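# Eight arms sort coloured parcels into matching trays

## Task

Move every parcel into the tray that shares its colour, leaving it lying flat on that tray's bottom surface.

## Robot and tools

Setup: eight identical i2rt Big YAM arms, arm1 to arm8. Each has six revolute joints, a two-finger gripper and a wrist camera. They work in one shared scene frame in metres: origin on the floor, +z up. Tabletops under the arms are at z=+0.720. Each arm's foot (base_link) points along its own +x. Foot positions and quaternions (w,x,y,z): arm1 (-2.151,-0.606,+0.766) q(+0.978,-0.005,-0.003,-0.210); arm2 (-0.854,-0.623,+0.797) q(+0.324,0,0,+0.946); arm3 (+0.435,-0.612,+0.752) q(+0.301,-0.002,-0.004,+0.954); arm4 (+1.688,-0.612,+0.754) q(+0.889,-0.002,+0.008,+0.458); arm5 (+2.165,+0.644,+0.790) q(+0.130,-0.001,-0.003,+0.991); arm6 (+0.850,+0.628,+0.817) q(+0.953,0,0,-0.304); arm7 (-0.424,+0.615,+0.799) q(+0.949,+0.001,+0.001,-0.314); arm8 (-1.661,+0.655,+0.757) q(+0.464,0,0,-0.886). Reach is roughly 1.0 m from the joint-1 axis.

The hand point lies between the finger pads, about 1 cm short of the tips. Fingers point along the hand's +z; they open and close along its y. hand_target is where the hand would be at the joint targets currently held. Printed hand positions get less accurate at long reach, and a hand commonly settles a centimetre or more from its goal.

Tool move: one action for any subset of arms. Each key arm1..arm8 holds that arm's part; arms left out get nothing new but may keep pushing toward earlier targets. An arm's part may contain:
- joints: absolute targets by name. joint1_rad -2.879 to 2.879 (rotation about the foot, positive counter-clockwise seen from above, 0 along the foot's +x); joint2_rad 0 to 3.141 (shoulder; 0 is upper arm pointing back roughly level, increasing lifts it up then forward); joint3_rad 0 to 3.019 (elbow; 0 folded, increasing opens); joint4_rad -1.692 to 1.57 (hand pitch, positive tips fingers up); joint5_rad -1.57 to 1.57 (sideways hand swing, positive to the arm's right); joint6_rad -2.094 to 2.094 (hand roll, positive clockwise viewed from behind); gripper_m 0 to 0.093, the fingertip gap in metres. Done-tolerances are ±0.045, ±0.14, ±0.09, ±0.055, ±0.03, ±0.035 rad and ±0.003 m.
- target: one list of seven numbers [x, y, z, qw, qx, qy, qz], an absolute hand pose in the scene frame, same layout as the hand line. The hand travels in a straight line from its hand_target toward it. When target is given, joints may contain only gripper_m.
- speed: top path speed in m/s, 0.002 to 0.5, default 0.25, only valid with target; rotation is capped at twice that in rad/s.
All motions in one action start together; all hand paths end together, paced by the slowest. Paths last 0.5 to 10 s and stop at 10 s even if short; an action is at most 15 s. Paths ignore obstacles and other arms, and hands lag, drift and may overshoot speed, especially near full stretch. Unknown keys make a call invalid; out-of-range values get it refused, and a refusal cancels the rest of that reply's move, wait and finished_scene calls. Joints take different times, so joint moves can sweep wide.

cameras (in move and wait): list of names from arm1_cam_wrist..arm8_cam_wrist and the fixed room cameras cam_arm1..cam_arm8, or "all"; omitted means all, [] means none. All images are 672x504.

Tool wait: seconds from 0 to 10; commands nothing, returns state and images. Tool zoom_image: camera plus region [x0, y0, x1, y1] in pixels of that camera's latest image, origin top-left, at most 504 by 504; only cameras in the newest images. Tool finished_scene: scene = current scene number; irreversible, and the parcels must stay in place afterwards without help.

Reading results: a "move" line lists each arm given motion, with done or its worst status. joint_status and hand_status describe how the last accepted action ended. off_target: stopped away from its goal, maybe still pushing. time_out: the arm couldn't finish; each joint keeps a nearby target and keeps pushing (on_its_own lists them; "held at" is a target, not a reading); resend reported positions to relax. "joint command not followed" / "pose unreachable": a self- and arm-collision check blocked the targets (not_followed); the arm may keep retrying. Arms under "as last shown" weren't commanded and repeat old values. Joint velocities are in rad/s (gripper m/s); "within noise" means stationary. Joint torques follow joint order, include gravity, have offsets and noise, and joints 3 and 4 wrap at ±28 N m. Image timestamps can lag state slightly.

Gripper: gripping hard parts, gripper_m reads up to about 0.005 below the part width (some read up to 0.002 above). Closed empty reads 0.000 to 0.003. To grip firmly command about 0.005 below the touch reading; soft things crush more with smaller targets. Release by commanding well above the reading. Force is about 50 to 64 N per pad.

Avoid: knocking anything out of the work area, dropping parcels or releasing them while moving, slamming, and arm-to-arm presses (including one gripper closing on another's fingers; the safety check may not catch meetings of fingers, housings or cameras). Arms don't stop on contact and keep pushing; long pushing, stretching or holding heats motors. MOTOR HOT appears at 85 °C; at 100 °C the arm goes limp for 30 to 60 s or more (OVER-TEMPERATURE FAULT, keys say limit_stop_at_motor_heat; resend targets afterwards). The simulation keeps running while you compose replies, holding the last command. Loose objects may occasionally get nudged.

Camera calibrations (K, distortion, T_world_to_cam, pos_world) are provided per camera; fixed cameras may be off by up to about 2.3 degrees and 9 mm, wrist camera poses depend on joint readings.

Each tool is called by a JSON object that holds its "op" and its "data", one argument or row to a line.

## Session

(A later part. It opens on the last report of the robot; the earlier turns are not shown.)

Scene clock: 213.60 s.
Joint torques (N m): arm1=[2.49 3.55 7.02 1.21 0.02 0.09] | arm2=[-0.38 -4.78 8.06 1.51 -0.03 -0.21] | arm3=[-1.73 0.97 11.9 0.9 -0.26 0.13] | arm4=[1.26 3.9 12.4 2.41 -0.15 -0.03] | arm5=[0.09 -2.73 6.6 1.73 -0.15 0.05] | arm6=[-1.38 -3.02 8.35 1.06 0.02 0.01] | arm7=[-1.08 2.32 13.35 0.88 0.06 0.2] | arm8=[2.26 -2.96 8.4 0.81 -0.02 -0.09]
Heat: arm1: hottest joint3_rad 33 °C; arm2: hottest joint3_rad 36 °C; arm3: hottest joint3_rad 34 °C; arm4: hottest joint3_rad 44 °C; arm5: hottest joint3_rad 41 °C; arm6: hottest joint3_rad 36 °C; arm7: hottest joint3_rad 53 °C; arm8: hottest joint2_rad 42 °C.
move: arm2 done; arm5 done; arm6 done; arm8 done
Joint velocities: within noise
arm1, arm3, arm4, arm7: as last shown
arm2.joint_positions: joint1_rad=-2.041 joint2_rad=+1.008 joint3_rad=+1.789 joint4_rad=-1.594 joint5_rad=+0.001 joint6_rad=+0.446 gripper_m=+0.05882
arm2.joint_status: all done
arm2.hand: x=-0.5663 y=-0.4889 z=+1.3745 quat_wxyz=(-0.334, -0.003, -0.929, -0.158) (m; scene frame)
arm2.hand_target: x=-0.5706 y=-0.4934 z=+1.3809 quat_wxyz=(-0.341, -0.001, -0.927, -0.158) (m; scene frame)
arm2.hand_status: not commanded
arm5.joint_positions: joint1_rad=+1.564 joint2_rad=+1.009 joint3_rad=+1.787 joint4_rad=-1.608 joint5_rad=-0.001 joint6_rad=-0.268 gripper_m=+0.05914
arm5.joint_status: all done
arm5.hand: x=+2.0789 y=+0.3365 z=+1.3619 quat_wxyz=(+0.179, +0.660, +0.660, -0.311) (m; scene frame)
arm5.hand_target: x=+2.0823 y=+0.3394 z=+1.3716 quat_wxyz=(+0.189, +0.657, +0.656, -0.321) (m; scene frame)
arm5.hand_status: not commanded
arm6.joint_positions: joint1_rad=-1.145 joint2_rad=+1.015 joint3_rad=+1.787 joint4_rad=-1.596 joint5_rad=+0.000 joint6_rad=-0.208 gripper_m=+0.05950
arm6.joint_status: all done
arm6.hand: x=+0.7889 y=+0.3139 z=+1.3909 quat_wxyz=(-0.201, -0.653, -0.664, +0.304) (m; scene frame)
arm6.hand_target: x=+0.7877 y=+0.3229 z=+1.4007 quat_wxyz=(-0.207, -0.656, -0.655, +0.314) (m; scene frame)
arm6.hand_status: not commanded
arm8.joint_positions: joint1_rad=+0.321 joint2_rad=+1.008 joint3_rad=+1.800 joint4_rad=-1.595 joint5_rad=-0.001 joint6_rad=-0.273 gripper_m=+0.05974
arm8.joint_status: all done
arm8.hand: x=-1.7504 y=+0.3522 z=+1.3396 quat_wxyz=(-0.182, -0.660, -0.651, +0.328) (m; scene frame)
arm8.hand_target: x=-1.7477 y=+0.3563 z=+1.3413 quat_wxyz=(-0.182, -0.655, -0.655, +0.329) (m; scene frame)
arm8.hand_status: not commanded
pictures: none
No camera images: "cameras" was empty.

{"op": "move", "data": {
  "arm8": {"target":[-1.845,0.02,0.90,0,0.7071,0.7071,0],"speed":0.3},
  "arm2": {"target":[-0.212,-0.325,0.90,0,0,1,0],"speed":0.3},
  "arm6": {"target":[0.73,0.03,0.90,0,0.7071,0.7071,0],"speed":0.3},
  "arm5": {"target":[2.0,0.01,0.90,0,0.7071,0.7071,0],"speed":0.3},
  "cameras": []
}}

{"op": "move", "data": {
  "arm8": {"target":[-1.845,0.02,0.774,0,0.7071,0.7071,0],"speed":0.2},
  "arm2": {"target":[-0.212,-0.325,0.772,0,0,1,0],"speed":0.2},
  "arm6": {"target":[0.73,0.03,0.774,0,0.7071,0.7071,0],"speed":0.2},
  "arm5": {"target":[2.0,0.01,0.765,0,0.7071,0.7071,0],"speed":0.2},
  "cameras": []
}}

Scene clock: 229.33 s.
Joint torques (N m): arm1=[2.02 3.66 7.02 1.25 0.03 0.09] | arm2=[-0.15 -26.46 12.11 0.1 0.05 -0.16] | arm3=[-1.79 0.91 11.92 0.91 -0.26 0.11] | arm4=[1.26 3.9 12.41 2.4 -0.15 -0.04] | arm5=[0.38 -19.02 9.83 -0.13 -0.11 0.06] | arm6=[-1.08 -14.8 12 -0.23 -0.01 0] | arm7=[-1.26 2.2 13.38 0.92 0.03 0.21] | arm8=[2.43 -21.19 14.65 -0.61 -0.06 -0.1]
Heat: arm1: hottest joint3_rad 33 °C; arm2: hottest joint3_rad 37 °C; arm3: hottest joint3_rad 34 °C; arm4: hottest joint3_rad 44 °C; arm5: hottest joint3_rad 40 °C; arm6: hottest joint3_rad 35 °C; arm7: hottest joint3_rad 54 °C; arm8: hottest joint2_rad 38 °C.
move: arm2 off_target; arm5 off_target; arm6 off_target; arm8 off_target
Joint velocities: within noise
arm1, arm3, arm4, arm7: as last shown
arm2.joint_positions: joint1_rad=-2.041 joint2_rad=+2.294 joint3_rad=+2.206 joint4_rad=-1.512 joint5_rad=+0.001 joint6_rad=+0.446 gripper_m=+0.05883
arm2.joint_status: not commanded
arm2.hand: x=-0.2236 y=-0.3271 z=+0.8873 quat_wxyz=(+0.013, -0.003, -1.000, +0.006) (m; scene frame)
arm2.hand_target: x=-0.2126 y=-0.3254 z=+0.9001 quat_wxyz=(-0.001, +0.000, -1.000, +0.000) (m; scene frame)
arm2.hand_status: off_target (0.017 m and 1.7 deg from the pose sent, 0.614 m and 43.4 deg at the start)
arm5.joint_positions: joint1_rad=+1.571 joint2_rad=+2.123 joint3_rad=+1.899 joint4_rad=-1.392 joint5_rad=+0.001 joint6_rad=-0.262 gripper_m=+0.05915
arm5.joint_status: not commanded
arm5.hand: x=+1.9988 y=+0.0257 z=+0.8729 quat_wxyz=(-0.012, +0.706, +0.707, +0.023) (m; scene frame)
arm5.hand_target: x=+2.0002 y=+0.0112 z=+0.9002 quat_wxyz=(+0.000, +0.707, +0.707, +0.000) (m; scene frame)
arm5.hand_status: off_target (0.031 m and 3.0 deg from the pose sent, 0.571 m and 42.1 deg at the start)
arm6.joint_positions: joint1_rad=-1.145 joint2_rad=+2.009 joint3_rad=+1.653 joint4_rad=-1.255 joint5_rad=+0.000 joint6_rad=-0.207 gripper_m=+0.05951
arm6.joint_status: not commanded
arm6.hand: x=+0.7370 y=+0.0471 z=+0.8829 quat_wxyz=(+0.011, -0.701, -0.712, -0.017) (m; scene frame)
arm6.hand_target: x=+0.7302 y=+0.0311 z=+0.9002 quat_wxyz=(+0.000, -0.707, -0.707, +0.000) (m; scene frame)
arm6.hand_status: off_target (0.025 m and 2.5 deg from the pose sent, 0.570 m and 42.8 deg at the start)
arm8.joint_positions: joint1_rad=+0.321 joint2_rad=+2.124 joint3_rad=+2.001 joint4_rad=-1.487 joint5_rad=-0.001 joint6_rad=-0.274 gripper_m=+0.05973
arm8.joint_status: not commanded
arm8.hand: x=-1.8437 y=+0.0336 z=+0.8825 quat_wxyz=(+0.009, -0.711, -0.703, -0.017) (m; scene frame)
arm8.hand_target: x=-1.8446 y=+0.0209 z=+0.9002 quat_wxyz=(+0.000, -0.707, -0.707, +0.000) (m; scene frame)
arm8.hand_status: off_target (0.022 m and 2.3 deg from the pose sent, 0.559 m and 44.0 deg at the start)
pictures: none
No camera images: "cameras" was empty.

Scene clock: 230.80 s.
Joint torques (N m): arm1=[2.02 3.84 6.94 1.13 0.02 0.07] | arm2=[-0.09 -27.05 8.77 0.85 0.01 -0.17] | arm3=[-1.61 0.91 11.92 0.92 -0.26 0.12] | arm4=[1.26 3.84 12.41 2.41 -0.15 -0.03] | arm5=[-0.15 -19.96 7.13 0.69 -0.11 0.07] | arm6=[-0.97 -15.79 7.8 0.55 -0.01 0] | arm7=[-1.03 2.37 13.34 0.87 0.05 0.2] | arm8=[2.14 -21.54 9.8 0.21 -0.06 -0.11]
Heat: arm1: hottest joint3_rad 33 °C; arm2: hottest joint3_rad 37 °C; arm3: hottest joint3_rad 34 °C; arm4: hottest joint3_rad 44 °C; arm5: hottest joint3_rad 40 °C; arm6: hottest joint3_rad 35 °C; arm7: hottest joint3_rad 54 °C; arm8: hottest joint2_rad 38 °C.
move: arm2 done; arm5 off_target; arm6 done; arm8 done
Joint velocities: within noise
arm1.joint_positions: joint1_rad=+1.525 joint2_rad=+0.555 joint3_rad=+1.431 joint4_rad=-1.486 joint5_rad=+0.002 joint6_rad=-0.007 gripper_m=+0.09397
arm1.joint_status: not commanded
arm1.hand: x=-2.0702 y=-0.4388 z=+1.3046 quat_wxyz=(-0.394, +0.469, -0.755, -0.235) (m; scene frame)
arm1.hand_target: x=-2.0742 y=-0.4411 z=+1.3023 quat_wxyz=(-0.387, +0.472, -0.755, -0.237) (m; scene frame)
arm1.hand_status: not commanded
arm2.joint_positions: joint1_rad=-2.041 joint2_rad=+2.386 joint3_rad=+2.063 joint4_rad=-1.265 joint5_rad=+0.001 joint6_rad=+0.446 gripper_m=+0.05883
arm2.joint_status: not commanded
arm2.hand: x=-0.2186 y=-0.3246 z=+0.7714 quat_wxyz=(+0.007, -0.003, -1.000, +0.004) (m; scene frame)
arm2.hand_target: x=-0.2121 y=-0.3251 z=+0.7720 quat_wxyz=(+0.000, +0.000, -1.000, +0.000) (m; scene frame)
arm2.hand_status: done (0.007 m and 1.0 deg from the pose sent, 0.116 m and 1.7 deg at the start)
arm3.joint_positions: joint1_rad=+0.219 joint2_rad=+0.558 joint3_rad=+1.381 joint4_rad=-1.489 joint5_rad=+0.004 joint6_rad=-0.016 gripper_m=+0.09396
arm3.joint_status: not commanded
arm3.hand: x=+0.2576 y=-0.5413 z=+1.2679 quat_wxyz=(-0.093, +0.884, -0.168, -0.426) (m; scene frame)
arm3.hand_target: x=+0.2689 y=-0.5441 z=+1.2889 quat_wxyz=(-0.095, +0.872, -0.178, -0.446) (m; scene frame)
arm3.hand_status: not commanded
arm4.joint_positions: joint1_rad=+0.146 joint2_rad=+0.543 joint3_rad=+1.382 joint4_rad=-1.517 joint5_rad=+0.002 joint6_rad=+0.008 gripper_m=+0.09397
arm4.joint_status: not commanded
arm4.hand: x=+1.7760 y=-0.4473 z=+1.2654 quat_wxyz=(-0.361, +0.468, -0.775, -0.225) (m; scene frame)
arm4.hand_target: x=+1.7731 y=-0.4468 z=+1.2890 quat_wxyz=(-0.382, +0.470, -0.758, -0.241) (m; scene frame)
arm4.hand_status: not commanded
arm5.joint_positions: joint1_rad=+1.571 joint2_rad=+2.243 joint3_rad=+1.779 joint4_rad=-1.137 joint5_rad=+0.000 joint6_rad=-0.262 gripper_m=+0.05915
arm5.joint_status: not commanded
arm5.hand: x=+1.9980 y=+0.0212 z=+0.7539 quat_wxyz=(-0.008, +0.706, +0.708, +0.016) (m; scene frame)
arm5.hand_target: x=+2.0000 y=+0.0103 z=+0.7652 quat_wxyz=(+0.000, +0.707, +0.707, +0.000) (m; scene frame)
arm5.hand_status: off_target (0.016 m and 2.1 deg from the pose sent, 0.109 m and 3.0 deg at the start)
arm6.joint_positions: joint1_rad=-1.145 joint2_rad=+2.157 joint3_rad=+1.579 joint4_rad=-1.015 joint5_rad=+0.000 joint6_rad=-0.207 gripper_m=+0.05951
arm6.joint_status: not commanded
arm6.hand: x=+0.7351 y=+0.0372 z=+0.7711 quat_wxyz=(+0.006, -0.702, -0.713, -0.009) (m; scene frame)
arm6.hand_target: x=+0.7300 y=+0.0301 z=+0.7742 quat_wxyz=(+0.000, -0.707, -0.707, +0.000) (m; scene frame)
arm6.hand_status: done (0.009 m and 1.6 deg from the pose sent, 0.111 m and 2.4 deg at the start)
arm7.joint_positions: joint1_rad=-1.021 joint2_rad=+0.542 joint3_rad=+1.374 joint4_rad=-1.489 joint5_rad=-0.003 joint6_rad=-0.009 gripper_m=+0.09396
arm7.joint_status: not commanded
arm7.hand: x=-0.4399 y=+0.4299 z=+1.3148 quat_wxyz=(-0.296, -0.659, -0.610, +0.326) (m; scene frame)
arm7.hand_target: x=-0.4414 y=+0.4364 z=+1.3367 quat_wxyz=(-0.306, -0.659, -0.597, +0.339) (m; scene frame)
arm7.hand_status: not commanded
arm8.joint_positions: joint1_rad=+0.321 joint2_rad=+2.207 joint3_rad=+1.856 joint4_rad=-1.232 joint5_rad=-0.001 joint6_rad=-0.274 gripper_m=+0.05973
arm8.joint_status: not commanded
arm8.hand: x=-1.8463 y=+0.0246 z=+0.7758 quat_wxyz=(+0.002, -0.711, -0.703, -0.005) (m; scene frame)
arm8.hand_target: x=-1.8449 y=+0.0201 z=+0.7739 quat_wxyz=(+0.000, -0.707, -0.707, +0.000) (m; scene frame)
arm8.hand_status: done (0.005 m and 0.9 deg from the pose sent, 0.109 m and 2.3 deg at the start)
pictures: none
No camera images: "cameras" was empty.

{"op": "move", "data": {
  "arm8": {"target":[-1.845,0.02,0.769,0,0.7071,0.7071,0]},
  "arm2": {"target":[-0.212,-0.325,0.768,0,0,1,0]},
  "arm6": {"target":[0.73,0.03,0.766,0,0.7071,0.7071,0]},
  "cameras": []
}}

{"op": "move", "data": {
  "arm8": {"joints":{"gripper_m":0.09}},
  "arm2": {"joints":{"gripper_m":0.09}},
  "arm6": {"joints":{"gripper_m":0.09}},
  "arm5": {"joints":{"gripper_m":0.09}},
  "cameras": []
}}

{"op": "move", "data": {
  "arm8": {"target":[-1.845,0.02,0.90,0,0.7071,0.7071,0]},
  "arm2": {"target":[-0.212,-0.325,0.90,0,0,1,0]},
  "arm6": {"target":[0.73,0.03,0.90,0,0.7071,0.7071,0]},
  "arm5": {"target":[2.0,0.01,0.90,0,0.7071,0.7071,0]},
  "cameras": ["arm8_cam_wrist","arm2_cam_wrist","arm6_cam_wrist","arm5_cam_wrist"]
}}

{"op": "move", "data": {
  "arm8": {"joints":{"joint2_rad":0.55,"joint3_rad":1.43,"joint4_rad":-1.5}},
  "arm2": {"joints":{"joint2_rad":0.55,"joint3_rad":1.43,"joint4_rad":-1.5}},
  "arm6": {"joints":{"joint2_rad":0.55,"joint3_rad":1.43,"joint4_rad":-1.5}},
  "arm5": {"joints":{"joint2_rad":0.55,"joint3_rad":1.43,"joint4_rad":-1.5}},
  "arm1": {"joints":{"joint1_rad":1.538,"joint6_rad":-0.455}},
  "arm3": {"joints":{"joint1_rad":0.204,"joint6_rad":-0.407}},
  "arm4": {"joints":{"joint1_rad":0.161,"joint6_rad":-0.458}},
  "cameras": []
}}

{"op": "move", "data": {
  "arm1": {"target":[-1.845,0.04,0.92,0,-0.7071,0.7071,0],"speed":0.35},
  "arm3": {"target":[-0.23,-0.325,0.92,0,1,0,0],"speed":0.35},
  "arm4": {"target":[1.998,0.03,0.92,0,-0.7071,0.7071,0],"speed":0.35},
  "cameras": ["arm1_cam_wrist","arm3_cam_wrist","arm4_cam_wrist"]
}}

Scene clock: 254.30 s.
Joint torques (N m): arm1=[2.2 3.37 6.99 1.14 0.03 0.08] | arm2=[-0.15 -26.81 8.5 0.88 0.03 -0.16] | arm3=[-1.73 1.03 11.9 0.88 -0.26 0.13] | arm4=[1.26 3.9 12.41 2.41 -0.15 -0.03] | arm5=[-0.38 -19.31 6.75 0.8 -0.06 0.06] | arm6=[-1.08 -14.62 7.45 0.57 0 0.01] | arm7=[-1.14 2.2 13.39 0.88 0.05 0.21] | arm8=[2.37 -21.36 9.29 0.28 -0.05 -0.11]
Heat: arm1: hottest joint3_rad 33 °C; arm2: hottest joint2_rad 39 °C; arm3: hottest joint3_rad 34 °C; arm4: hottest joint3_rad 45 °C; arm5: hottest joint3_rad 38 °C; arm6: hottest joint2_rad 34 °C; arm7: hottest joint3_rad 54 °C; arm8: hottest joint2_rad 41 °C.
move: arm2 done; arm6 done; arm8 done
Joint velocities: within noise
arm1, arm3, arm4, arm5, arm7: as last shown
arm2.joint_positions: joint1_rad=-2.041 joint2_rad=+2.386 joint3_rad=+2.063 joint4_rad=-1.258 joint5_rad=+0.001 joint6_rad=+0.446 gripper_m=+0.05883
arm2.joint_status: not commanded
arm2.hand: x=-0.2171 y=-0.3239 z=+0.7714 quat_wxyz=(+0.004, -0.003, -1.000, +0.002) (m; scene frame)
arm2.hand_target: x=-0.2120 y=-0.3250 z=+0.7680 quat_wxyz=(+0.000, +0.000, -1.000, +0.000) (m; scene frame)
arm2.hand_status: done (0.006 m and 0.6 deg from the pose sent, 0.007 m and 1.0 deg at the start)
arm6.joint_positions: joint1_rad=-1.145 joint2_rad=+2.157 joint3_rad=+1.579 joint4_rad=-0.999 joint5_rad=+0.000 joint6_rad=-0.207 gripper_m=+0.05951
arm6.joint_status: not commanded
arm6.hand: x=+0.7343 y=+0.0334 z=+0.7710 quat_wxyz=(+0.002, -0.702, -0.712, -0.003) (m; scene frame)
arm6.hand_target: x=+0.7300 y=+0.0301 z=+0.7661 quat_wxyz=(+0.000, -0.707, -0.707, +0.000) (m; scene frame)
arm6.hand_status: done (0.007 m and 0.9 deg from the pose sent, 0.010 m and 1.6 deg at the start)
arm8.joint_positions: joint1_rad=+0.321 joint2_rad=+2.207 joint3_rad=+1.856 joint4_rad=-1.222 joint5_rad=-0.001 joint6_rad=-0.274 gripper_m=+0.05973
arm8.joint_status: not commanded
arm8.hand: x=-1.8470 y=+0.0223 z=+0.7758 quat_wxyz=(+0.000, -0.711, -0.703, -0.001) (m; scene frame)
arm8.hand_target: x=-1.8449 y=+0.0201 z=+0.7689 quat_wxyz=(+0.000, -0.707, -0.707, +0.000) (m; scene frame)
arm8.hand_status: done (0.007 m and 0.6 deg from the pose sent, 0.008 m and 0.9 deg at the start)
pictures: none
No camera images: "cameras" was empty.

Scene clock: 254.93 s.
Joint torques (N m): arm1=[2.08 3.72 7.04 1.13 0.03 0.07] | arm2=[-0.15 -26.81 8.5 0.9 0.04 -0.16] | arm3=[-1.73 1.03 11.92 0.9 -0.26 0.13] | arm4=[1.26 3.9 12.41 2.41 -0.14 -0.03] | arm5=[-0.26 -19.25 6.67 0.68 -0.08 0.05] | arm6=[-1.03 -14.62 7.43 0.57 -0.01 0] | arm7=[-1.08 2.14 13.35 0.85 0.06 0.2] | arm8=[2.08 -21.13 9.29 0.25 -0.05 -0.11]
Heat: arm1: hottest joint3_rad 33 °C; arm2: hottest joint2_rad 39 °C; arm3: hottest joint3_rad 34 °C; arm4: hottest joint3_rad 45 °C; arm5: hottest joint3_rad 38 °C; arm6: hottest joint2_rad 34 °C; arm7: hottest joint3_rad 54 °C; arm8: hottest joint2_rad 42 °C.
move: arm2 done; arm5 done; arm6 done; arm8 done
Joint velocities: within noise
arm1, arm3, arm4, arm7: as last shown
arm2.joint_positions: joint1_rad=-2.041 joint2_rad=+2.386 joint3_rad=+2.063 joint4_rad=-1.258 joint5_rad=+0.001 joint6_rad=+0.446 gripper_m=+0.08983
arm2.joint_status: all done
arm2.hand: x=-0.2171 y=-0.3239 z=+0.7714 quat_wxyz=(+0.004, -0.003, -1.000, +0.002) (m; scene frame)
arm2.hand_target: x=-0.2120 y=-0.3251 z=+0.7680 quat_wxyz=(+0.000, +0.000, -1.000, +0.000) (m; scene frame)
arm2.hand_status: not commanded
arm5.joint_positions: joint1_rad=+1.571 joint2_rad=+2.243 joint3_rad=+1.779 joint4_rad=-1.137 joint5_rad=+0.000 joint6_rad=-0.262 gripper_m=+0.08980
arm5.joint_status: all done
arm5.hand: x=+1.9980 y=+0.0212 z=+0.7539 quat_wxyz=(-0.008, +0.706, +0.708, +0.016) (m; scene frame)
arm5.hand_target: x=+2.0000 y=+0.0103 z=+0.7652 quat_wxyz=(+0.000, +0.707, +0.707, +0.000) (m; scene frame)
arm5.hand_status: not commanded
arm6.joint_positions: joint1_rad=-1.145 joint2_rad=+2.157 joint3_rad=+1.579 joint4_rad=-0.999 joint5_rad=+0.000 joint6_rad=-0.207 gripper_m=+0.08981
arm6.joint_status: all done
arm6.hand: x=+0.7343 y=+0.0334 z=+0.7710 quat_wxyz=(+0.002, -0.702, -0.712, -0.003) (m; scene frame)
arm6.hand_target: x=+0.7300 y=+0.0301 z=+0.7661 quat_wxyz=(+0.000, -0.707, -0.707, +0.000) (m; scene frame)
arm6.hand_status: not commanded
arm8.joint_positions: joint1_rad=+0.321 joint2_rad=+2.207 joint3_rad=+1.856 joint4_rad=-1.222 joint5_rad=-0.001 joint6_rad=-0.274 gripper_m=+0.08985
arm8.joint_status: all done
arm8.hand: x=-1.8470 y=+0.0223 z=+0.7758 quat_wxyz=(+0.000, -0.711, -0.703, -0.001) (m; scene frame)
arm8.hand_target: x=-1.8449 y=+0.0201 z=+0.7689 quat_wxyz=(+0.000, -0.707, -0.707, +0.000) (m; scene frame)
arm8.hand_status: not commanded
pictures: none
No camera images: "cameras" was empty.

Scene clock: 256.40 s.
Joint torques (N m): arm1=[2.2 3.55 6.98 1.09 0.02 0.06] | arm2=[-0.09 -25 11.58 0.14 0.03 -0.16] | arm3=[-1.67 1.03 11.9 0.91 -0.26 0.13] | arm4=[1.32 3.84 12.41 2.41 -0.15 -0.03] | arm5=[-0.09 -17.38 9.52 0.06 -0.08 0.02] | arm6=[-1.14 -15.79 11.23 -0.27 -0.01 0] | arm7=[-0.97 2.2 13.38 0.88 0.04 0.21] | arm8=[2.08 -20.37 14.22 -0.53 -0.06 -0.09]
Heat: arm1: hottest joint3_rad 33 °C; arm2: hottest joint2_rad 39 °C; arm3: hottest joint3_rad 34 °C; arm4: hottest joint3_rad 45 °C; arm5: hottest joint3_rad 38 °C; arm6: hottest joint2_rad 34 °C; arm7: hottest joint3_rad 54 °C; arm8: hottest joint2_rad 42 °C.
move: arm2 done; arm5 off_target; arm6 off_target; arm8 off_target
Joint velocities: within noise
arm1, arm3, arm4, arm7: as last shown
arm2.joint_positions: joint1_rad=-2.041 joint2_rad=+2.280 joint3_rad=+2.215 joint4_rad=-1.513 joint5_rad=+0.001 joint6_rad=+0.446 gripper_m=+0.08992
arm2.joint_status: not commanded
arm2.hand: x=-0.2209 y=-0.3259 z=+0.9005 quat_wxyz=(+0.003, -0.003, -1.000, +0.002) (m; scene frame)
arm2.hand_target: x=-0.2123 y=-0.3252 z=+0.8999 quat_wxyz=(+0.000, +0.000, -1.000, +0.000) (m; scene frame)
arm2.hand_status: done (0.009 m and 0.5 deg from the pose sent, 0.129 m and 0.6 deg at the start)
arm5.joint_positions: joint1_rad=+1.571 joint2_rad=+2.104 joint3_rad=+1.910 joint4_rad=-1.394 joint5_rad=+0.000 joint6_rad=-0.262 gripper_m=+0.08988
arm5.joint_status: not commanded
arm5.hand: x=+1.9979 y=+0.0219 z=+0.8886 quat_wxyz=(-0.005, +0.707, +0.708, +0.011) (m; scene frame)
arm5.hand_target: x=+2.0001 y=+0.0105 z=+0.9002 quat_wxyz=(+0.000, +0.707, +0.707, +0.000) (m; scene frame)
arm5.hand_status: off_target (0.017 m and 1.3 deg from the pose sent, 0.147 m and 2.1 deg at the start)
arm6.joint_positions: joint1_rad=-1.145 joint2_rad=+2.019 joint3_rad=+1.663 joint4_rad=-1.255 joint5_rad=+0.000 joint6_rad=-0.207 gripper_m=+0.08989
arm6.joint_status: not commanded
arm6.hand: x=+0.7364 y=+0.0441 z=+0.8807 quat_wxyz=(+0.011, -0.702, -0.712, -0.017) (m; scene frame)
arm6.hand_target: x=+0.7302 y=+0.0308 z=+0.9002 quat_wxyz=(+0.000, -0.707, -0.707, +0.000) (m; scene frame)
arm6.hand_status: off_target (0.025 m and 2.5 deg from the pose sent, 0.129 m and 0.9 deg at the start)
arm8.joint_positions: joint1_rad=+0.321 joint2_rad=+2.113 joint3_rad=+2.010 joint4_rad=-1.487 joint5_rad=-0.001 joint6_rad=-0.274 gripper_m=+0.08993
arm8.joint_status: not commanded
arm8.hand: x=-1.8444 y=+0.0313 z=+0.8924 quat_wxyz=(+0.004, -0.711, -0.703, -0.009) (m; scene frame)
arm8.hand_target: x=-1.8447 y=+0.0204 z=+0.9001 quat_wxyz=(+0.000, -0.707, -0.707, +0.001) (m; scene frame)
arm8.hand_status: off_target (0.014 m and 1.3 deg from the pose sent, 0.124 m and 0.7 deg at the start)
pictures: arm2_cam_wrist, arm5_cam_wrist, arm6_cam_wrist, arm8_cam_wrist
camera_calibration:
arm2_cam_wrist: T_world_to_cam=[[-0.0110294, -0.999818, 0.0155855, -0.343461], [-0.808317, 0.0180902, 0.58847, -0.698205], [-0.588645, -0.00610758, -0.808369, 0.716423], [0, 0, 0, 1]] pos_world=[-0.146441, -0.326392, 0.99536]
arm5_cam_wrist: T_world_to_cam=[[-0.99995, 0.00972145, -0.00218819, 2.0007], [0.0065686, 0.808197, 0.588875, -0.546419], [0.00749321, 0.588831, -0.808221, 0.814449], [0, 0, 0, 1]] pos_world=[1.99809, -0.0574085, 0.984405]
arm6_cam_wrist: T_world_to_cam=[[-0.999753, -0.0221896, -0.00128107, 0.736952], [-0.0184071, 0.794275, 0.607279, -0.550488], [-0.0124577, 0.607153, -0.794488, 0.806453], [0, 0, 0, 1]] pos_world=[0.736684, -0.0360479, 0.975961]
arm8_cam_wrist: T_world_to_cam=[[-0.999711, 0.0169981, -0.0170104, -1.82822], [0.00322163, 0.795655, 0.605742, -0.555284], [0.0238309, 0.605512, -0.79548, 0.855464], [0, 0, 0, 1]] pos_world=[-1.84629, -0.0451026, 0.985764]

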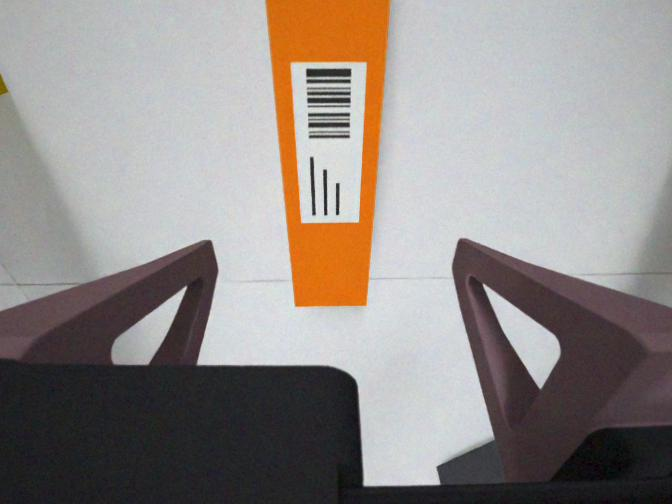

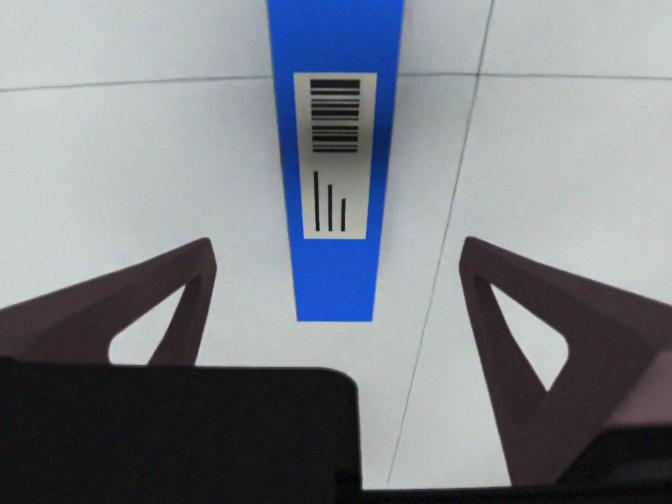

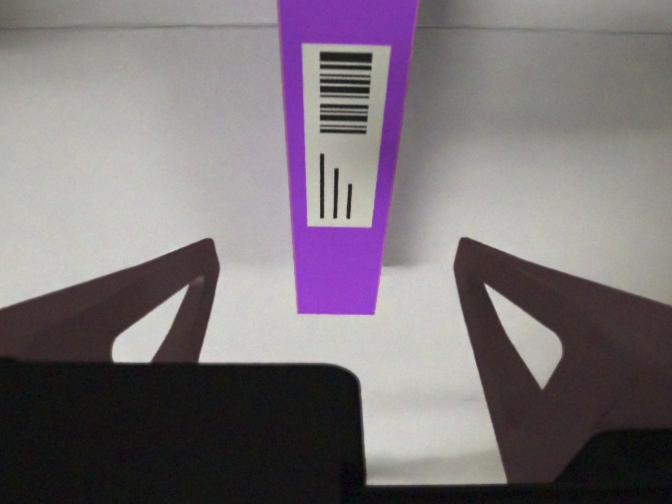

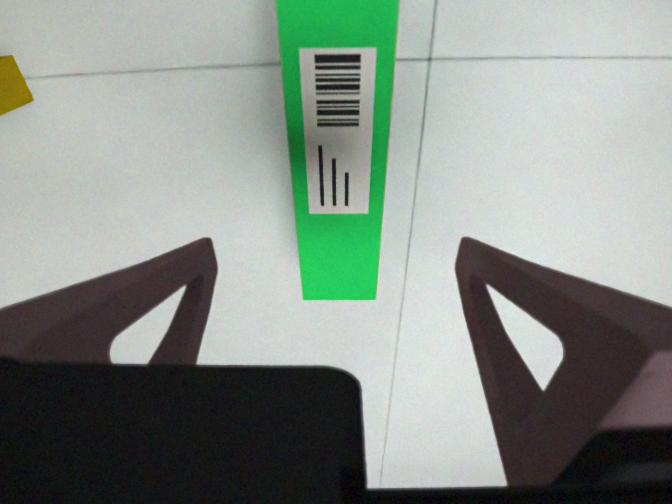

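Scene clock: 258.53 s.
Joint torques (N m): arm1=[2.14 3.84 6.93 1.14 -0.01 -0.05] | arm2=[-0.15 3.84 6.54 2.1 0.02 -0.19] | arm3=[-1.79 1.03 11.93 0.9 -0.29 -0.19] | arm4=[1.26 3.84 12.41 2.4 -0.15 -0.01] | arm5=[0.21 4.72 5.68 1.09 -0.08 0.06] | arm6=[-1.08 3.14 7.08 1.14 -0.01 0.01] | arm7=[-1.14 2.43 13.34 0.83 0.05 0.2] | arm8=[2.32 4.37 7.45 0.85 -0.04 -0.08]
Heat: arm1: hottest joint3_rad 33 °C; arm2: hottest joint2_rad 38 °C; arm3: hottest joint3_rad 34 °C; arm4: hottest joint3_rad 45 °C; arm5: hottest joint3_rad 38 °C; arm6: hottest joint2_rad 34 °C; arm7: hottest joint3_rad 54 °C; arm8: hottest joint2_rad 41 °C.
move: arm1 done; arm2 done; arm3 done; arm4 done; arm5 done; arm6 done; arm8 done
Joint velocities: within noise
arm1.joint_positions: joint1_rad=+1.525 joint2_rad=+0.555 joint3_rad=+1.431 joint4_rad=-1.486 joint5_rad=+0.002 joint6_rad=-0.447 gripper_m=+0.09398
arm1.joint_status: all done
arm1.hand: x=-2.0702 y=-0.4388 z=+1.3046 quat_wxyz=(-0.436, +0.622, -0.634, -0.143) (m; scene frame)
arm1.hand_target: x=-2.0742 y=-0.4411 z=+1.3023 quat_wxyz=(-0.431, +0.631, -0.629, -0.144) (m; scene frame)
arm1.hand_status: not commanded
arm2.joint_positions: joint1_rad=-2.041 joint2_rad=+0.547 joint3_rad=+1.432 joint4_rad=-1.505 joint5_rad=+0.001 joint6_rad=+0.446 gripper_m=+0.08992
arm2.joint_status: all done
arm2.hand: x=-0.6947 y=-0.5493 z=+1.3355 quat_wxyz=(-0.414, -0.003, -0.889, -0.196) (m; scene frame)
arm2.hand_target: x=-0.6923 y=-0.5490 z=+1.3352 quat_wxyz=(-0.415, -0.001, -0.889, -0.193) (m; scene frame)
arm2.hand_status: not commanded
arm3.joint_positions: joint1_rad=+0.218 joint2_rad=+0.558 joint3_rad=+1.381 joint4_rad=-1.489 joint5_rad=+0.004 joint6_rad=-0.391 gripper_m=+0.09396
arm3.joint_status: all done
arm3.hand: x=+0.2576 y=-0.5413 z=+1.2679 quat_wxyz=(-0.171, +0.900, +0.000, -0.401) (m; scene frame)
arm3.hand_target: x=+0.2689 y=-0.5441 z=+1.2889 quat_wxyz=(-0.184, +0.890, +0.002, -0.418) (m; scene frame)
arm3.hand_status: not commanded
arm4.joint_positions: joint1_rad=+0.146 joint2_rad=+0.543 joint3_rad=+1.382 joint4_rad=-1.517 joint5_rad=+0.001 joint6_rad=-0.449 gripper_m=+0.09397
arm4.joint_status: all done
arm4.hand: x=+1.7759 y=-0.4472 z=+1.2654 quat_wxyz=(-0.403, +0.631, -0.648, -0.138) (m; scene frame)
arm4.hand_target: x=+1.7730 y=-0.4468 z=+1.2890 quat_wxyz=(-0.427, +0.630, -0.632, -0.148) (m; scene frame)
arm4.hand_status: not commanded
arm5.joint_positions: joint1_rad=+1.571 joint2_rad=+0.546 joint3_rad=+1.426 joint4_rad=-1.489 joint5_rad=+0.000 joint6_rad=-0.262 gripper_m=+0.08988
arm5.joint_status: all done
arm5.hand: x=+2.1163 y=+0.4686 z=+1.3282 quat_wxyz=(+0.231, +0.628, +0.628, -0.398) (m; scene frame)
arm5.hand_target: x=+2.1174 y=+0.4686 z=+1.3268 quat_wxyz=(+0.231, +0.630, +0.629, -0.391) (m; scene frame)
arm5.hand_status: not commanded
arm6.joint_positions: joint1_rad=-1.145 joint2_rad=+0.554 joint3_rad=+1.426 joint4_rad=-1.493 joint5_rad=+0.000 joint6_rad=-0.207 gripper_m=+0.08990
arm6.joint_status: all done
arm6.hand: x=+0.8155 y=+0.4507 z=+1.3540 quat_wxyz=(-0.253, -0.624, -0.634, +0.381) (m; scene frame)
arm6.hand_target: x=+0.8151 y=+0.4539 z=+1.3549 quat_wxyz=(-0.254, -0.629, -0.629, +0.381) (m; scene frame)
arm6.hand_status: not commanded
arm7: as last shown
arm8.joint_positions: joint1_rad=+0.321 joint2_rad=+0.550 joint3_rad=+1.434 joint4_rad=-1.490 joint5_rad=-0.001 joint6_rad=-0.274 gripper_m=+0.08994
arm8.joint_status: all done
arm8.hand: x=-1.7117 y=+0.4841 z=+1.2993 quat_wxyz=(-0.225, -0.630, -0.623, +0.406) (m; scene frame)
arm8.hand_target: x=-1.7109 y=+0.4848 z=+1.2955 quat_wxyz=(-0.221, -0.629, -0.629, +0.401) (m; scene frame)
arm8.hand_status: not commanded
pictures: none
No camera images: "cameras" was empty.

Scene clock: 262.03 s.
Joint torques (N m): arm1=[1.9 -20.89 12.67 -0.23 -0.08 0.03] | arm2=[-0.15 3.84 6.54 2.1 0.02 -0.19] | arm3=[-1.9 -25.58 14.13 -0.28 -0.28 -0.21] | arm4=[1.38 -18.32 14.46 -0.23 -0.12 0.07] | arm5=[-0.91 5.07 5.65 1.14 -0.06 0.03] | arm6=[-1.08 3.37 7.12 1.14 -0.01 0.01] | arm7=[-1.03 2.2 13.39 0.92 0.05 0.2] | arm8=[2.37 4.25 7.56 0.85 -0.03 -0.1]
Heat: arm1: hottest joint3_rad 33 °C; arm2: hottest joint2_rad 38 °C; arm3: hottest joint3_rad 34 °C; arm4: hottest joint3_rad 46 °C; arm5: hottest joint3_rad 38 °C; arm6: hottest joint2_rad 34 °C; arm7: hottest joint3_rad 55 °C; arm8: hottest joint2_rad 40 °C.
move: arm1 off_target; arm3 off_target; arm4 off_target
Joint velocities: within noise
arm1.joint_positions: joint1_rad=+1.538 joint2_rad=+2.306 joint3_rad=+2.402 joint4_rad=-1.673 joint5_rad=-0.005 joint6_rad=-0.448 gripper_m=+0.09398
arm1.joint_status: not commanded
arm1.hand: x=-1.8412 y=+0.0280 z=+0.9167 quat_wxyz=(+0.007, +0.704, -0.710, +0.004) (m; scene frame)
arm1.hand_target: x=-1.8454 y=+0.0394 z=+0.9199 quat_wxyz=(-0.001, +0.707, -0.707, +0.000) (m; scene frame)
arm1.hand_status: off_target (0.013 m and 1.0 deg from the pose sent, 0.654 m and 54.6 deg at the start; a joint's target at an end of its range on 12 of 105 steps)
arm2, arm5, arm6, arm7, arm8: as last shown
arm3.joint_positions: joint1_rad=+0.214 joint2_rad=+2.336 joint3_rad=+2.443 joint4_rad=-1.672 joint5_rad=-0.004 joint6_rad=-0.394 gripper_m=+0.09396
arm3.joint_status: not commanded
arm3.hand: x=-0.2245 y=-0.3369 z=+0.9014 quat_wxyz=(-0.002, +1.000, -0.001, -0.001) (m; scene frame)
arm3.hand_target: x=-0.2287 y=-0.3256 z=+0.9197 quat_wxyz=(-0.009, +1.000, +0.000, -0.020) (m; scene frame)
arm3.hand_status: off_target (0.023 m and 0.3 deg from the pose sent, 0.637 m and 51.7 deg at the start; a joint's target at an end of its range on 38 of 105 steps)
arm4.joint_positions: joint1_rad=+0.158 joint2_rad=+2.273 joint3_rad=+2.400 joint4_rad=-1.684 joint5_rad=+0.007 joint6_rad=-0.450 gripper_m=+0.09397
arm4.joint_status: not commanded
arm4.hand: x=+2.0025 y=+0.0171 z=+0.9219 quat_wxyz=(+0.000, +0.703, -0.711, +0.000) (m; scene frame)
arm4.hand_target: x=+1.9976 y=+0.0293 z=+0.9198 quat_wxyz=(-0.004, +0.707, -0.707, -0.002) (m; scene frame)
arm4.hand_status: off_target (0.014 m and 0.6 deg from the pose sent, 0.630 m and 50.4 deg at the start; a joint's target at an end of its range on 30 of 105 steps)
pictures: arm1_cam_wrist, arm3_cam_wrist, arm4_cam_wrist
camera_calibration:
arm1_cam_wrist: T_world_to_cam=[[0.999642, -0.0254192, -0.00840074, 1.84995], [-0.0156647, -0.809843, 0.586437, -0.539132], [-0.02171, -0.586095, -0.809951, 0.845507], [0, 0, 0, 1]] pos_world=[-1.83937, 0.10596, 1.01653]
arm3_cam_wrist: T_world_to_cam=[[0.00777617, 0.999864, 0.0145311, 0.32443], [0.814084, -0.0147686, 0.58056, -0.339686], [0.580696, 0.00731498, -0.814088, 0.990653], [0, 0, 0, 1]] pos_world=[-0.301258, -0.336649, 0.998973]
arm4_cam_wrist: T_world_to_cam=[[0.999922, 0.00301716, 0.0121489, -2.01616], [-0.00460998, -0.813554, 0.581471, -0.508244], [0.0116382, -0.581482, -0.813476, 0.861471], [0, 0, 0, 1]] pos_world=[2.00363, 0.0935293, 1.02081]

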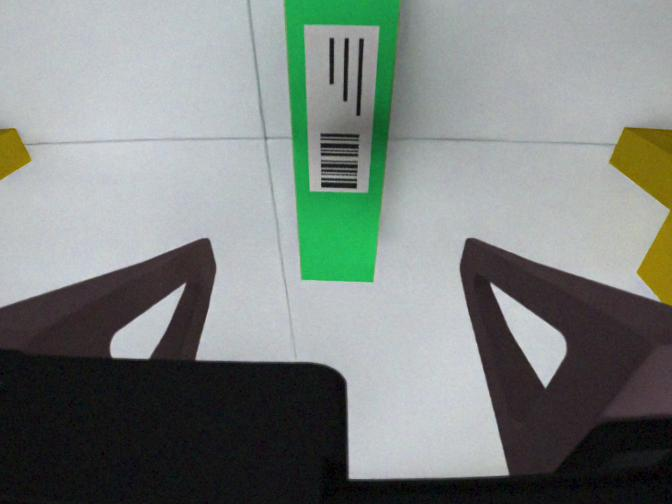

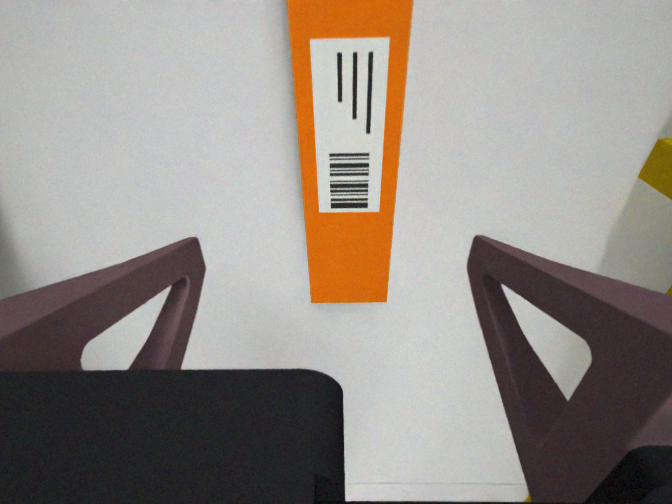

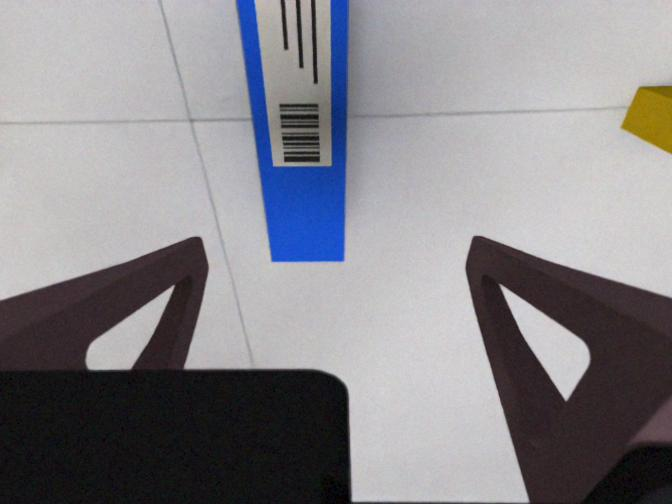

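{"op": "move", "data": {
  "arm1": {"target":[-1.842,0.052,0.92,0,-0.7071,0.7071,0]},
  "arm3": {"target":[-0.232,-0.316,0.90,0,1,0,0]},
  "arm4": {"target":[1.980,0.057,0.91,0,-0.7071,0.7071,0]},
  "cameras": []
}}

{"op": "move", "data": {
  "arm1": {"target":[-1.842,0.052,0.772,0,-0.7071,0.7071,0],"speed":0.2},
  "arm3": {"target":[-0.232,-0.316,0.775,0,1,0,0],"speed":0.2},
  "arm4": {"target":[1.980,0.057,0.77,0,-0.7071,0.7071,0],"speed":0.2},
  "cameras": ["arm1_cam_wrist","arm3_cam_wrist","arm4_cam_wrist"]
}}

Scene clock: 289.87 s.
Joint torques (N m): arm1=[2.32 -20.48 12.68 -0.13 -0.03 0.07] | arm2=[-0.09 3.84 6.54 2.1 0.02 -0.19] | arm3=[-1.9 -25.99 14.32 -0.29 -0.28 -0.21] | arm4=[0.44 -18.84 14.72 -0.18 -0.1 0.11] | arm5=[-0.62 4.19 5.74 1.18 -0.07 0.03] | arm6=[-1.08 3.37 7.12 1.13 -0.01 0.01] | arm7=[-1.2 2.2 13.39 0.87 0.04 0.2] | arm8=[2.32 4.42 7.47 0.8 -0.04 -0.08]
Heat: arm1: hottest joint3_rad 37 °C; arm2: hottest joint3_rad 36 °C; arm3: hottest joint3_rad 37 °C; arm4: hottest joint3_rad 54 °C; arm5: hottest joint3_rad 37 °C; arm6: hottest joint3_rad 34 °C; arm7: hottest joint3_rad 55 °C; arm8: hottest joint2_rad 35 °C.
move: arm1 off_target; arm3 off_target; arm4 done
Joint velocities: within noise
arm1.joint_positions: joint1_rad=+1.540 joint2_rad=+2.333 joint3_rad=+2.458 joint4_rad=-1.673 joint5_rad=-0.005 joint6_rad=-0.448 gripper_m=+0.09398
arm1.joint_status: not commanded
arm1.hand: x=-1.8375 y=+0.0398 z=+0.9195 quat_wxyz=(-0.007, +0.705, -0.709, -0.001) (m; scene frame)
arm1.hand_target: x=-1.8426 y=+0.0512 z=+0.9197 quat_wxyz=(-0.013, +0.707, -0.707, -0.005) (m; scene frame)
arm1.hand_status: off_target (0.013 m and 0.9 deg from the pose sent, 0.024 m and 1.0 deg at the start; a joint's target at an end of its range on 38 of 41 steps)
arm2, arm5, arm6, arm7, arm8: as last shown
arm3.joint_positions: joint1_rad=+0.204 joint2_rad=+2.373 joint3_rad=+2.464 joint4_rad=-1.672 joint5_rad=-0.004 joint6_rad=-0.403 gripper_m=+0.09396
arm3.joint_status: not commanded
arm3.hand: x=-0.2261 y=-0.3284 z=+0.8836 quat_wxyz=(+0.001, +1.000, -0.002, +0.006) (m; scene frame)
arm3.hand_target: x=-0.2307 y=-0.3165 z=+0.8999 quat_wxyz=(-0.005, +1.000, +0.000, -0.012) (m; scene frame)
arm3.hand_status: off_target (0.021 m and 0.8 deg from the pose sent, 0.022 m and 0.3 deg at the start; a joint's target at an end of its range on 37 of 41 steps)
arm4.joint_positions: joint1_rad=+0.207 joint2_rad=+2.332 joint3_rad=+2.477 joint4_rad=-1.684 joint5_rad=+0.007 joint6_rad=-0.418 gripper_m=+0.09397
arm4.joint_status: not commanded
arm4.hand: x=+1.9783 y=+0.0473 z=+0.9111 quat_wxyz=(-0.008, +0.709, -0.705, -0.003) (m; scene frame)
arm4.hand_target: x=+1.9796 y=+0.0562 z=+0.9097 quat_wxyz=(-0.014, +0.707, -0.707, -0.006) (m; scene frame)
arm4.hand_status: done (0.010 m and 1.1 deg from the pose sent, 0.047 m and 0.6 deg at the start; a joint's target at an end of its range on 37 of 41 steps)
pictures: none
No camera images: "cameras" was empty.

Scene clock: 291.37 s.
Joint torques (N m): arm1=[2.26 -21.77 8.62 0.76 -0.06 0.08] | arm2=[-0.09 3.84 6.53 2.1 0.02 -0.19] | arm3=[-1.67 -26.17 9.36 0.59 -0.28 -0.21] | arm4=[0.44 -19.49 10.67 0.72 -0.1 0.11] | arm5=[-0.5 4.84 5.68 1.17 -0.08 0.08] | arm6=[-1.03 3.37 7.12 1.14 0 0.01] | arm7=[-1.14 2.32 13.38 0.92 0.05 0.2] | arm8=[2.37 4.13 7.45 0.83 -0.04 -0.08]
Heat: arm1: hottest joint3_rad 37 °C; arm2: hottest joint3_rad 36 °C; arm3: hottest joint3_rad 36 °C; arm4: hottest joint3_rad 53 °C; arm5: hottest joint3_rad 37 °C; arm6: hottest joint3_rad 34 °C; arm7: hottest joint3_rad 55 °C; arm8: hottest joint2_rad 35 °C.
move: arm1 off_target; arm3 done; arm4 off_target
Joint velocities: within noise
arm1.joint_positions: joint1_rad=+1.541 joint2_rad=+2.395 joint3_rad=+2.219 joint4_rad=-1.382 joint5_rad=-0.005 joint6_rad=-0.448 gripper_m=+0.09398
arm1.joint_status: not commanded
arm1.hand: x=-1.8339 y=+0.0461 z=+0.7851 quat_wxyz=(-0.003, +0.705, -0.709, +0.000) (m; scene frame)
arm1.hand_target: x=-1.8422 y=+0.0517 z=+0.7722 quat_wxyz=(+0.000, +0.707, -0.707, +0.000) (m; scene frame)
arm1.hand_status: off_target (0.016 m and 0.5 deg from the pose sent, 0.148 m and 0.9 deg at the start)
arm2, arm5, arm6, arm7, arm8: as last shown
arm3.joint_positions: joint1_rad=+0.204 joint2_rad=+2.418 joint3_rad=+2.264 joint4_rad=-1.431 joint5_rad=-0.004 joint6_rad=-0.403 gripper_m=+0.09396
arm3.joint_status: not commanded
arm3.hand: x=-0.2305 y=-0.3256 z=+0.7755 quat_wxyz=(+0.001, +1.000, -0.002, +0.008) (m; scene frame)
arm3.hand_target: x=-0.2318 y=-0.3161 z=+0.7750 quat_wxyz=(+0.000, +1.000, +0.000, +0.000) (m; scene frame)
arm3.hand_status: done (0.010 m and 1.0 deg from the pose sent, 0.109 m and 0.8 deg at the start)
arm4.joint_positions: joint1_rad=+0.207 joint2_rad=+2.380 joint3_rad=+2.241 joint4_rad=-1.407 joint5_rad=+0.007 joint6_rad=-0.418 gripper_m=+0.09397
arm4.joint_status: not commanded
arm4.hand: x=+1.9806 y=+0.0545 z=+0.7876 quat_wxyz=(-0.005, +0.709, -0.705, -0.002) (m; scene frame)
arm4.hand_target: x=+1.9798 y=+0.0565 z=+0.7701 quat_wxyz=(+0.000, +0.707, -0.707, +0.000) (m; scene frame)
arm4.hand_status: off_target (0.018 m and 0.7 deg from the pose sent, 0.141 m and 1.1 deg at the start)
pictures: arm1_cam_wrist, arm3_cam_wrist, arm4_cam_wrist
camera_calibration:
arm1_cam_wrist: T_world_to_cam=[[0.999763, -0.0217606, 0.0000532183, 1.83548], [-0.0178874, -0.820418, 0.571484, -0.438899], [-0.0123922, -0.57135, -0.820613, 0.774561], [0, 0, 0, 1]] pos_world=[-1.8333, 0.122405, 0.886341]
arm3_cam_wrist: T_world_to_cam=[[0.00814458, 0.999944, 0.00679124, 0.32103], [0.803227, -0.0105873, 0.595579, -0.274338], [0.595617, 0.000604165, -0.803268, 0.884448], [0, 0, 0, 1]] pos_world=[-0.309052, -0.324451, 0.871659]
arm4_cam_wrist: T_world_to_cam=[[0.999676, 0.0195281, 0.0163529, -1.99642], [0.00664347, -0.819707, 0.572744, -0.414723], [0.0245892, -0.57245, -0.819571, 0.75288], [0, 0, 0, 1]] pos_world=[1.98002, 0.130021, 0.887217]

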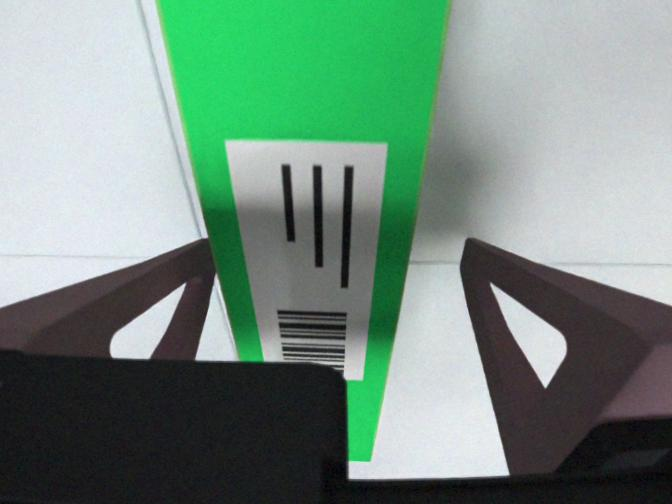

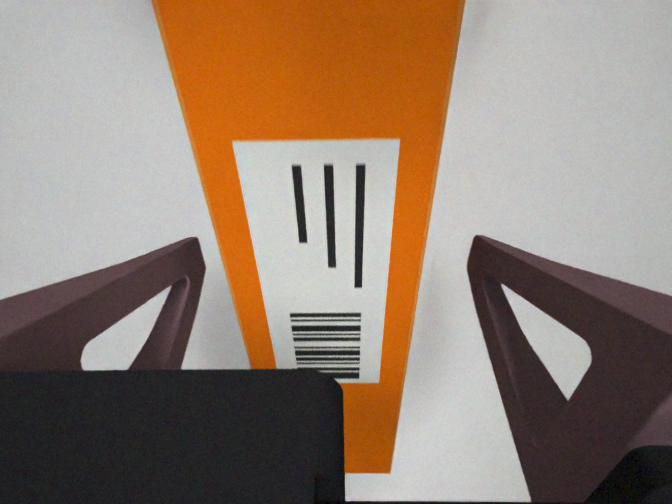

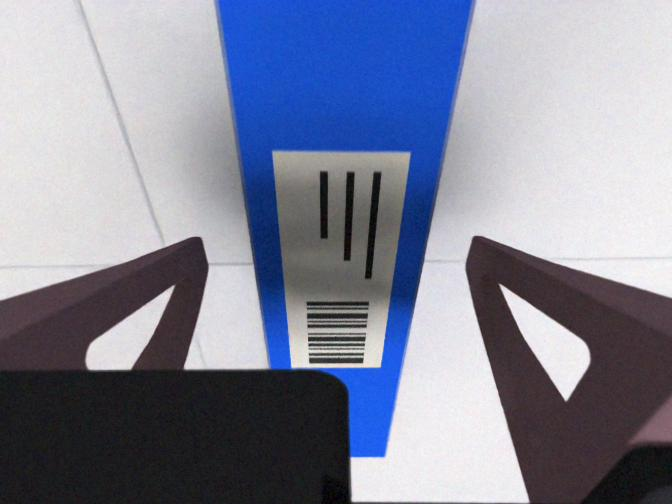

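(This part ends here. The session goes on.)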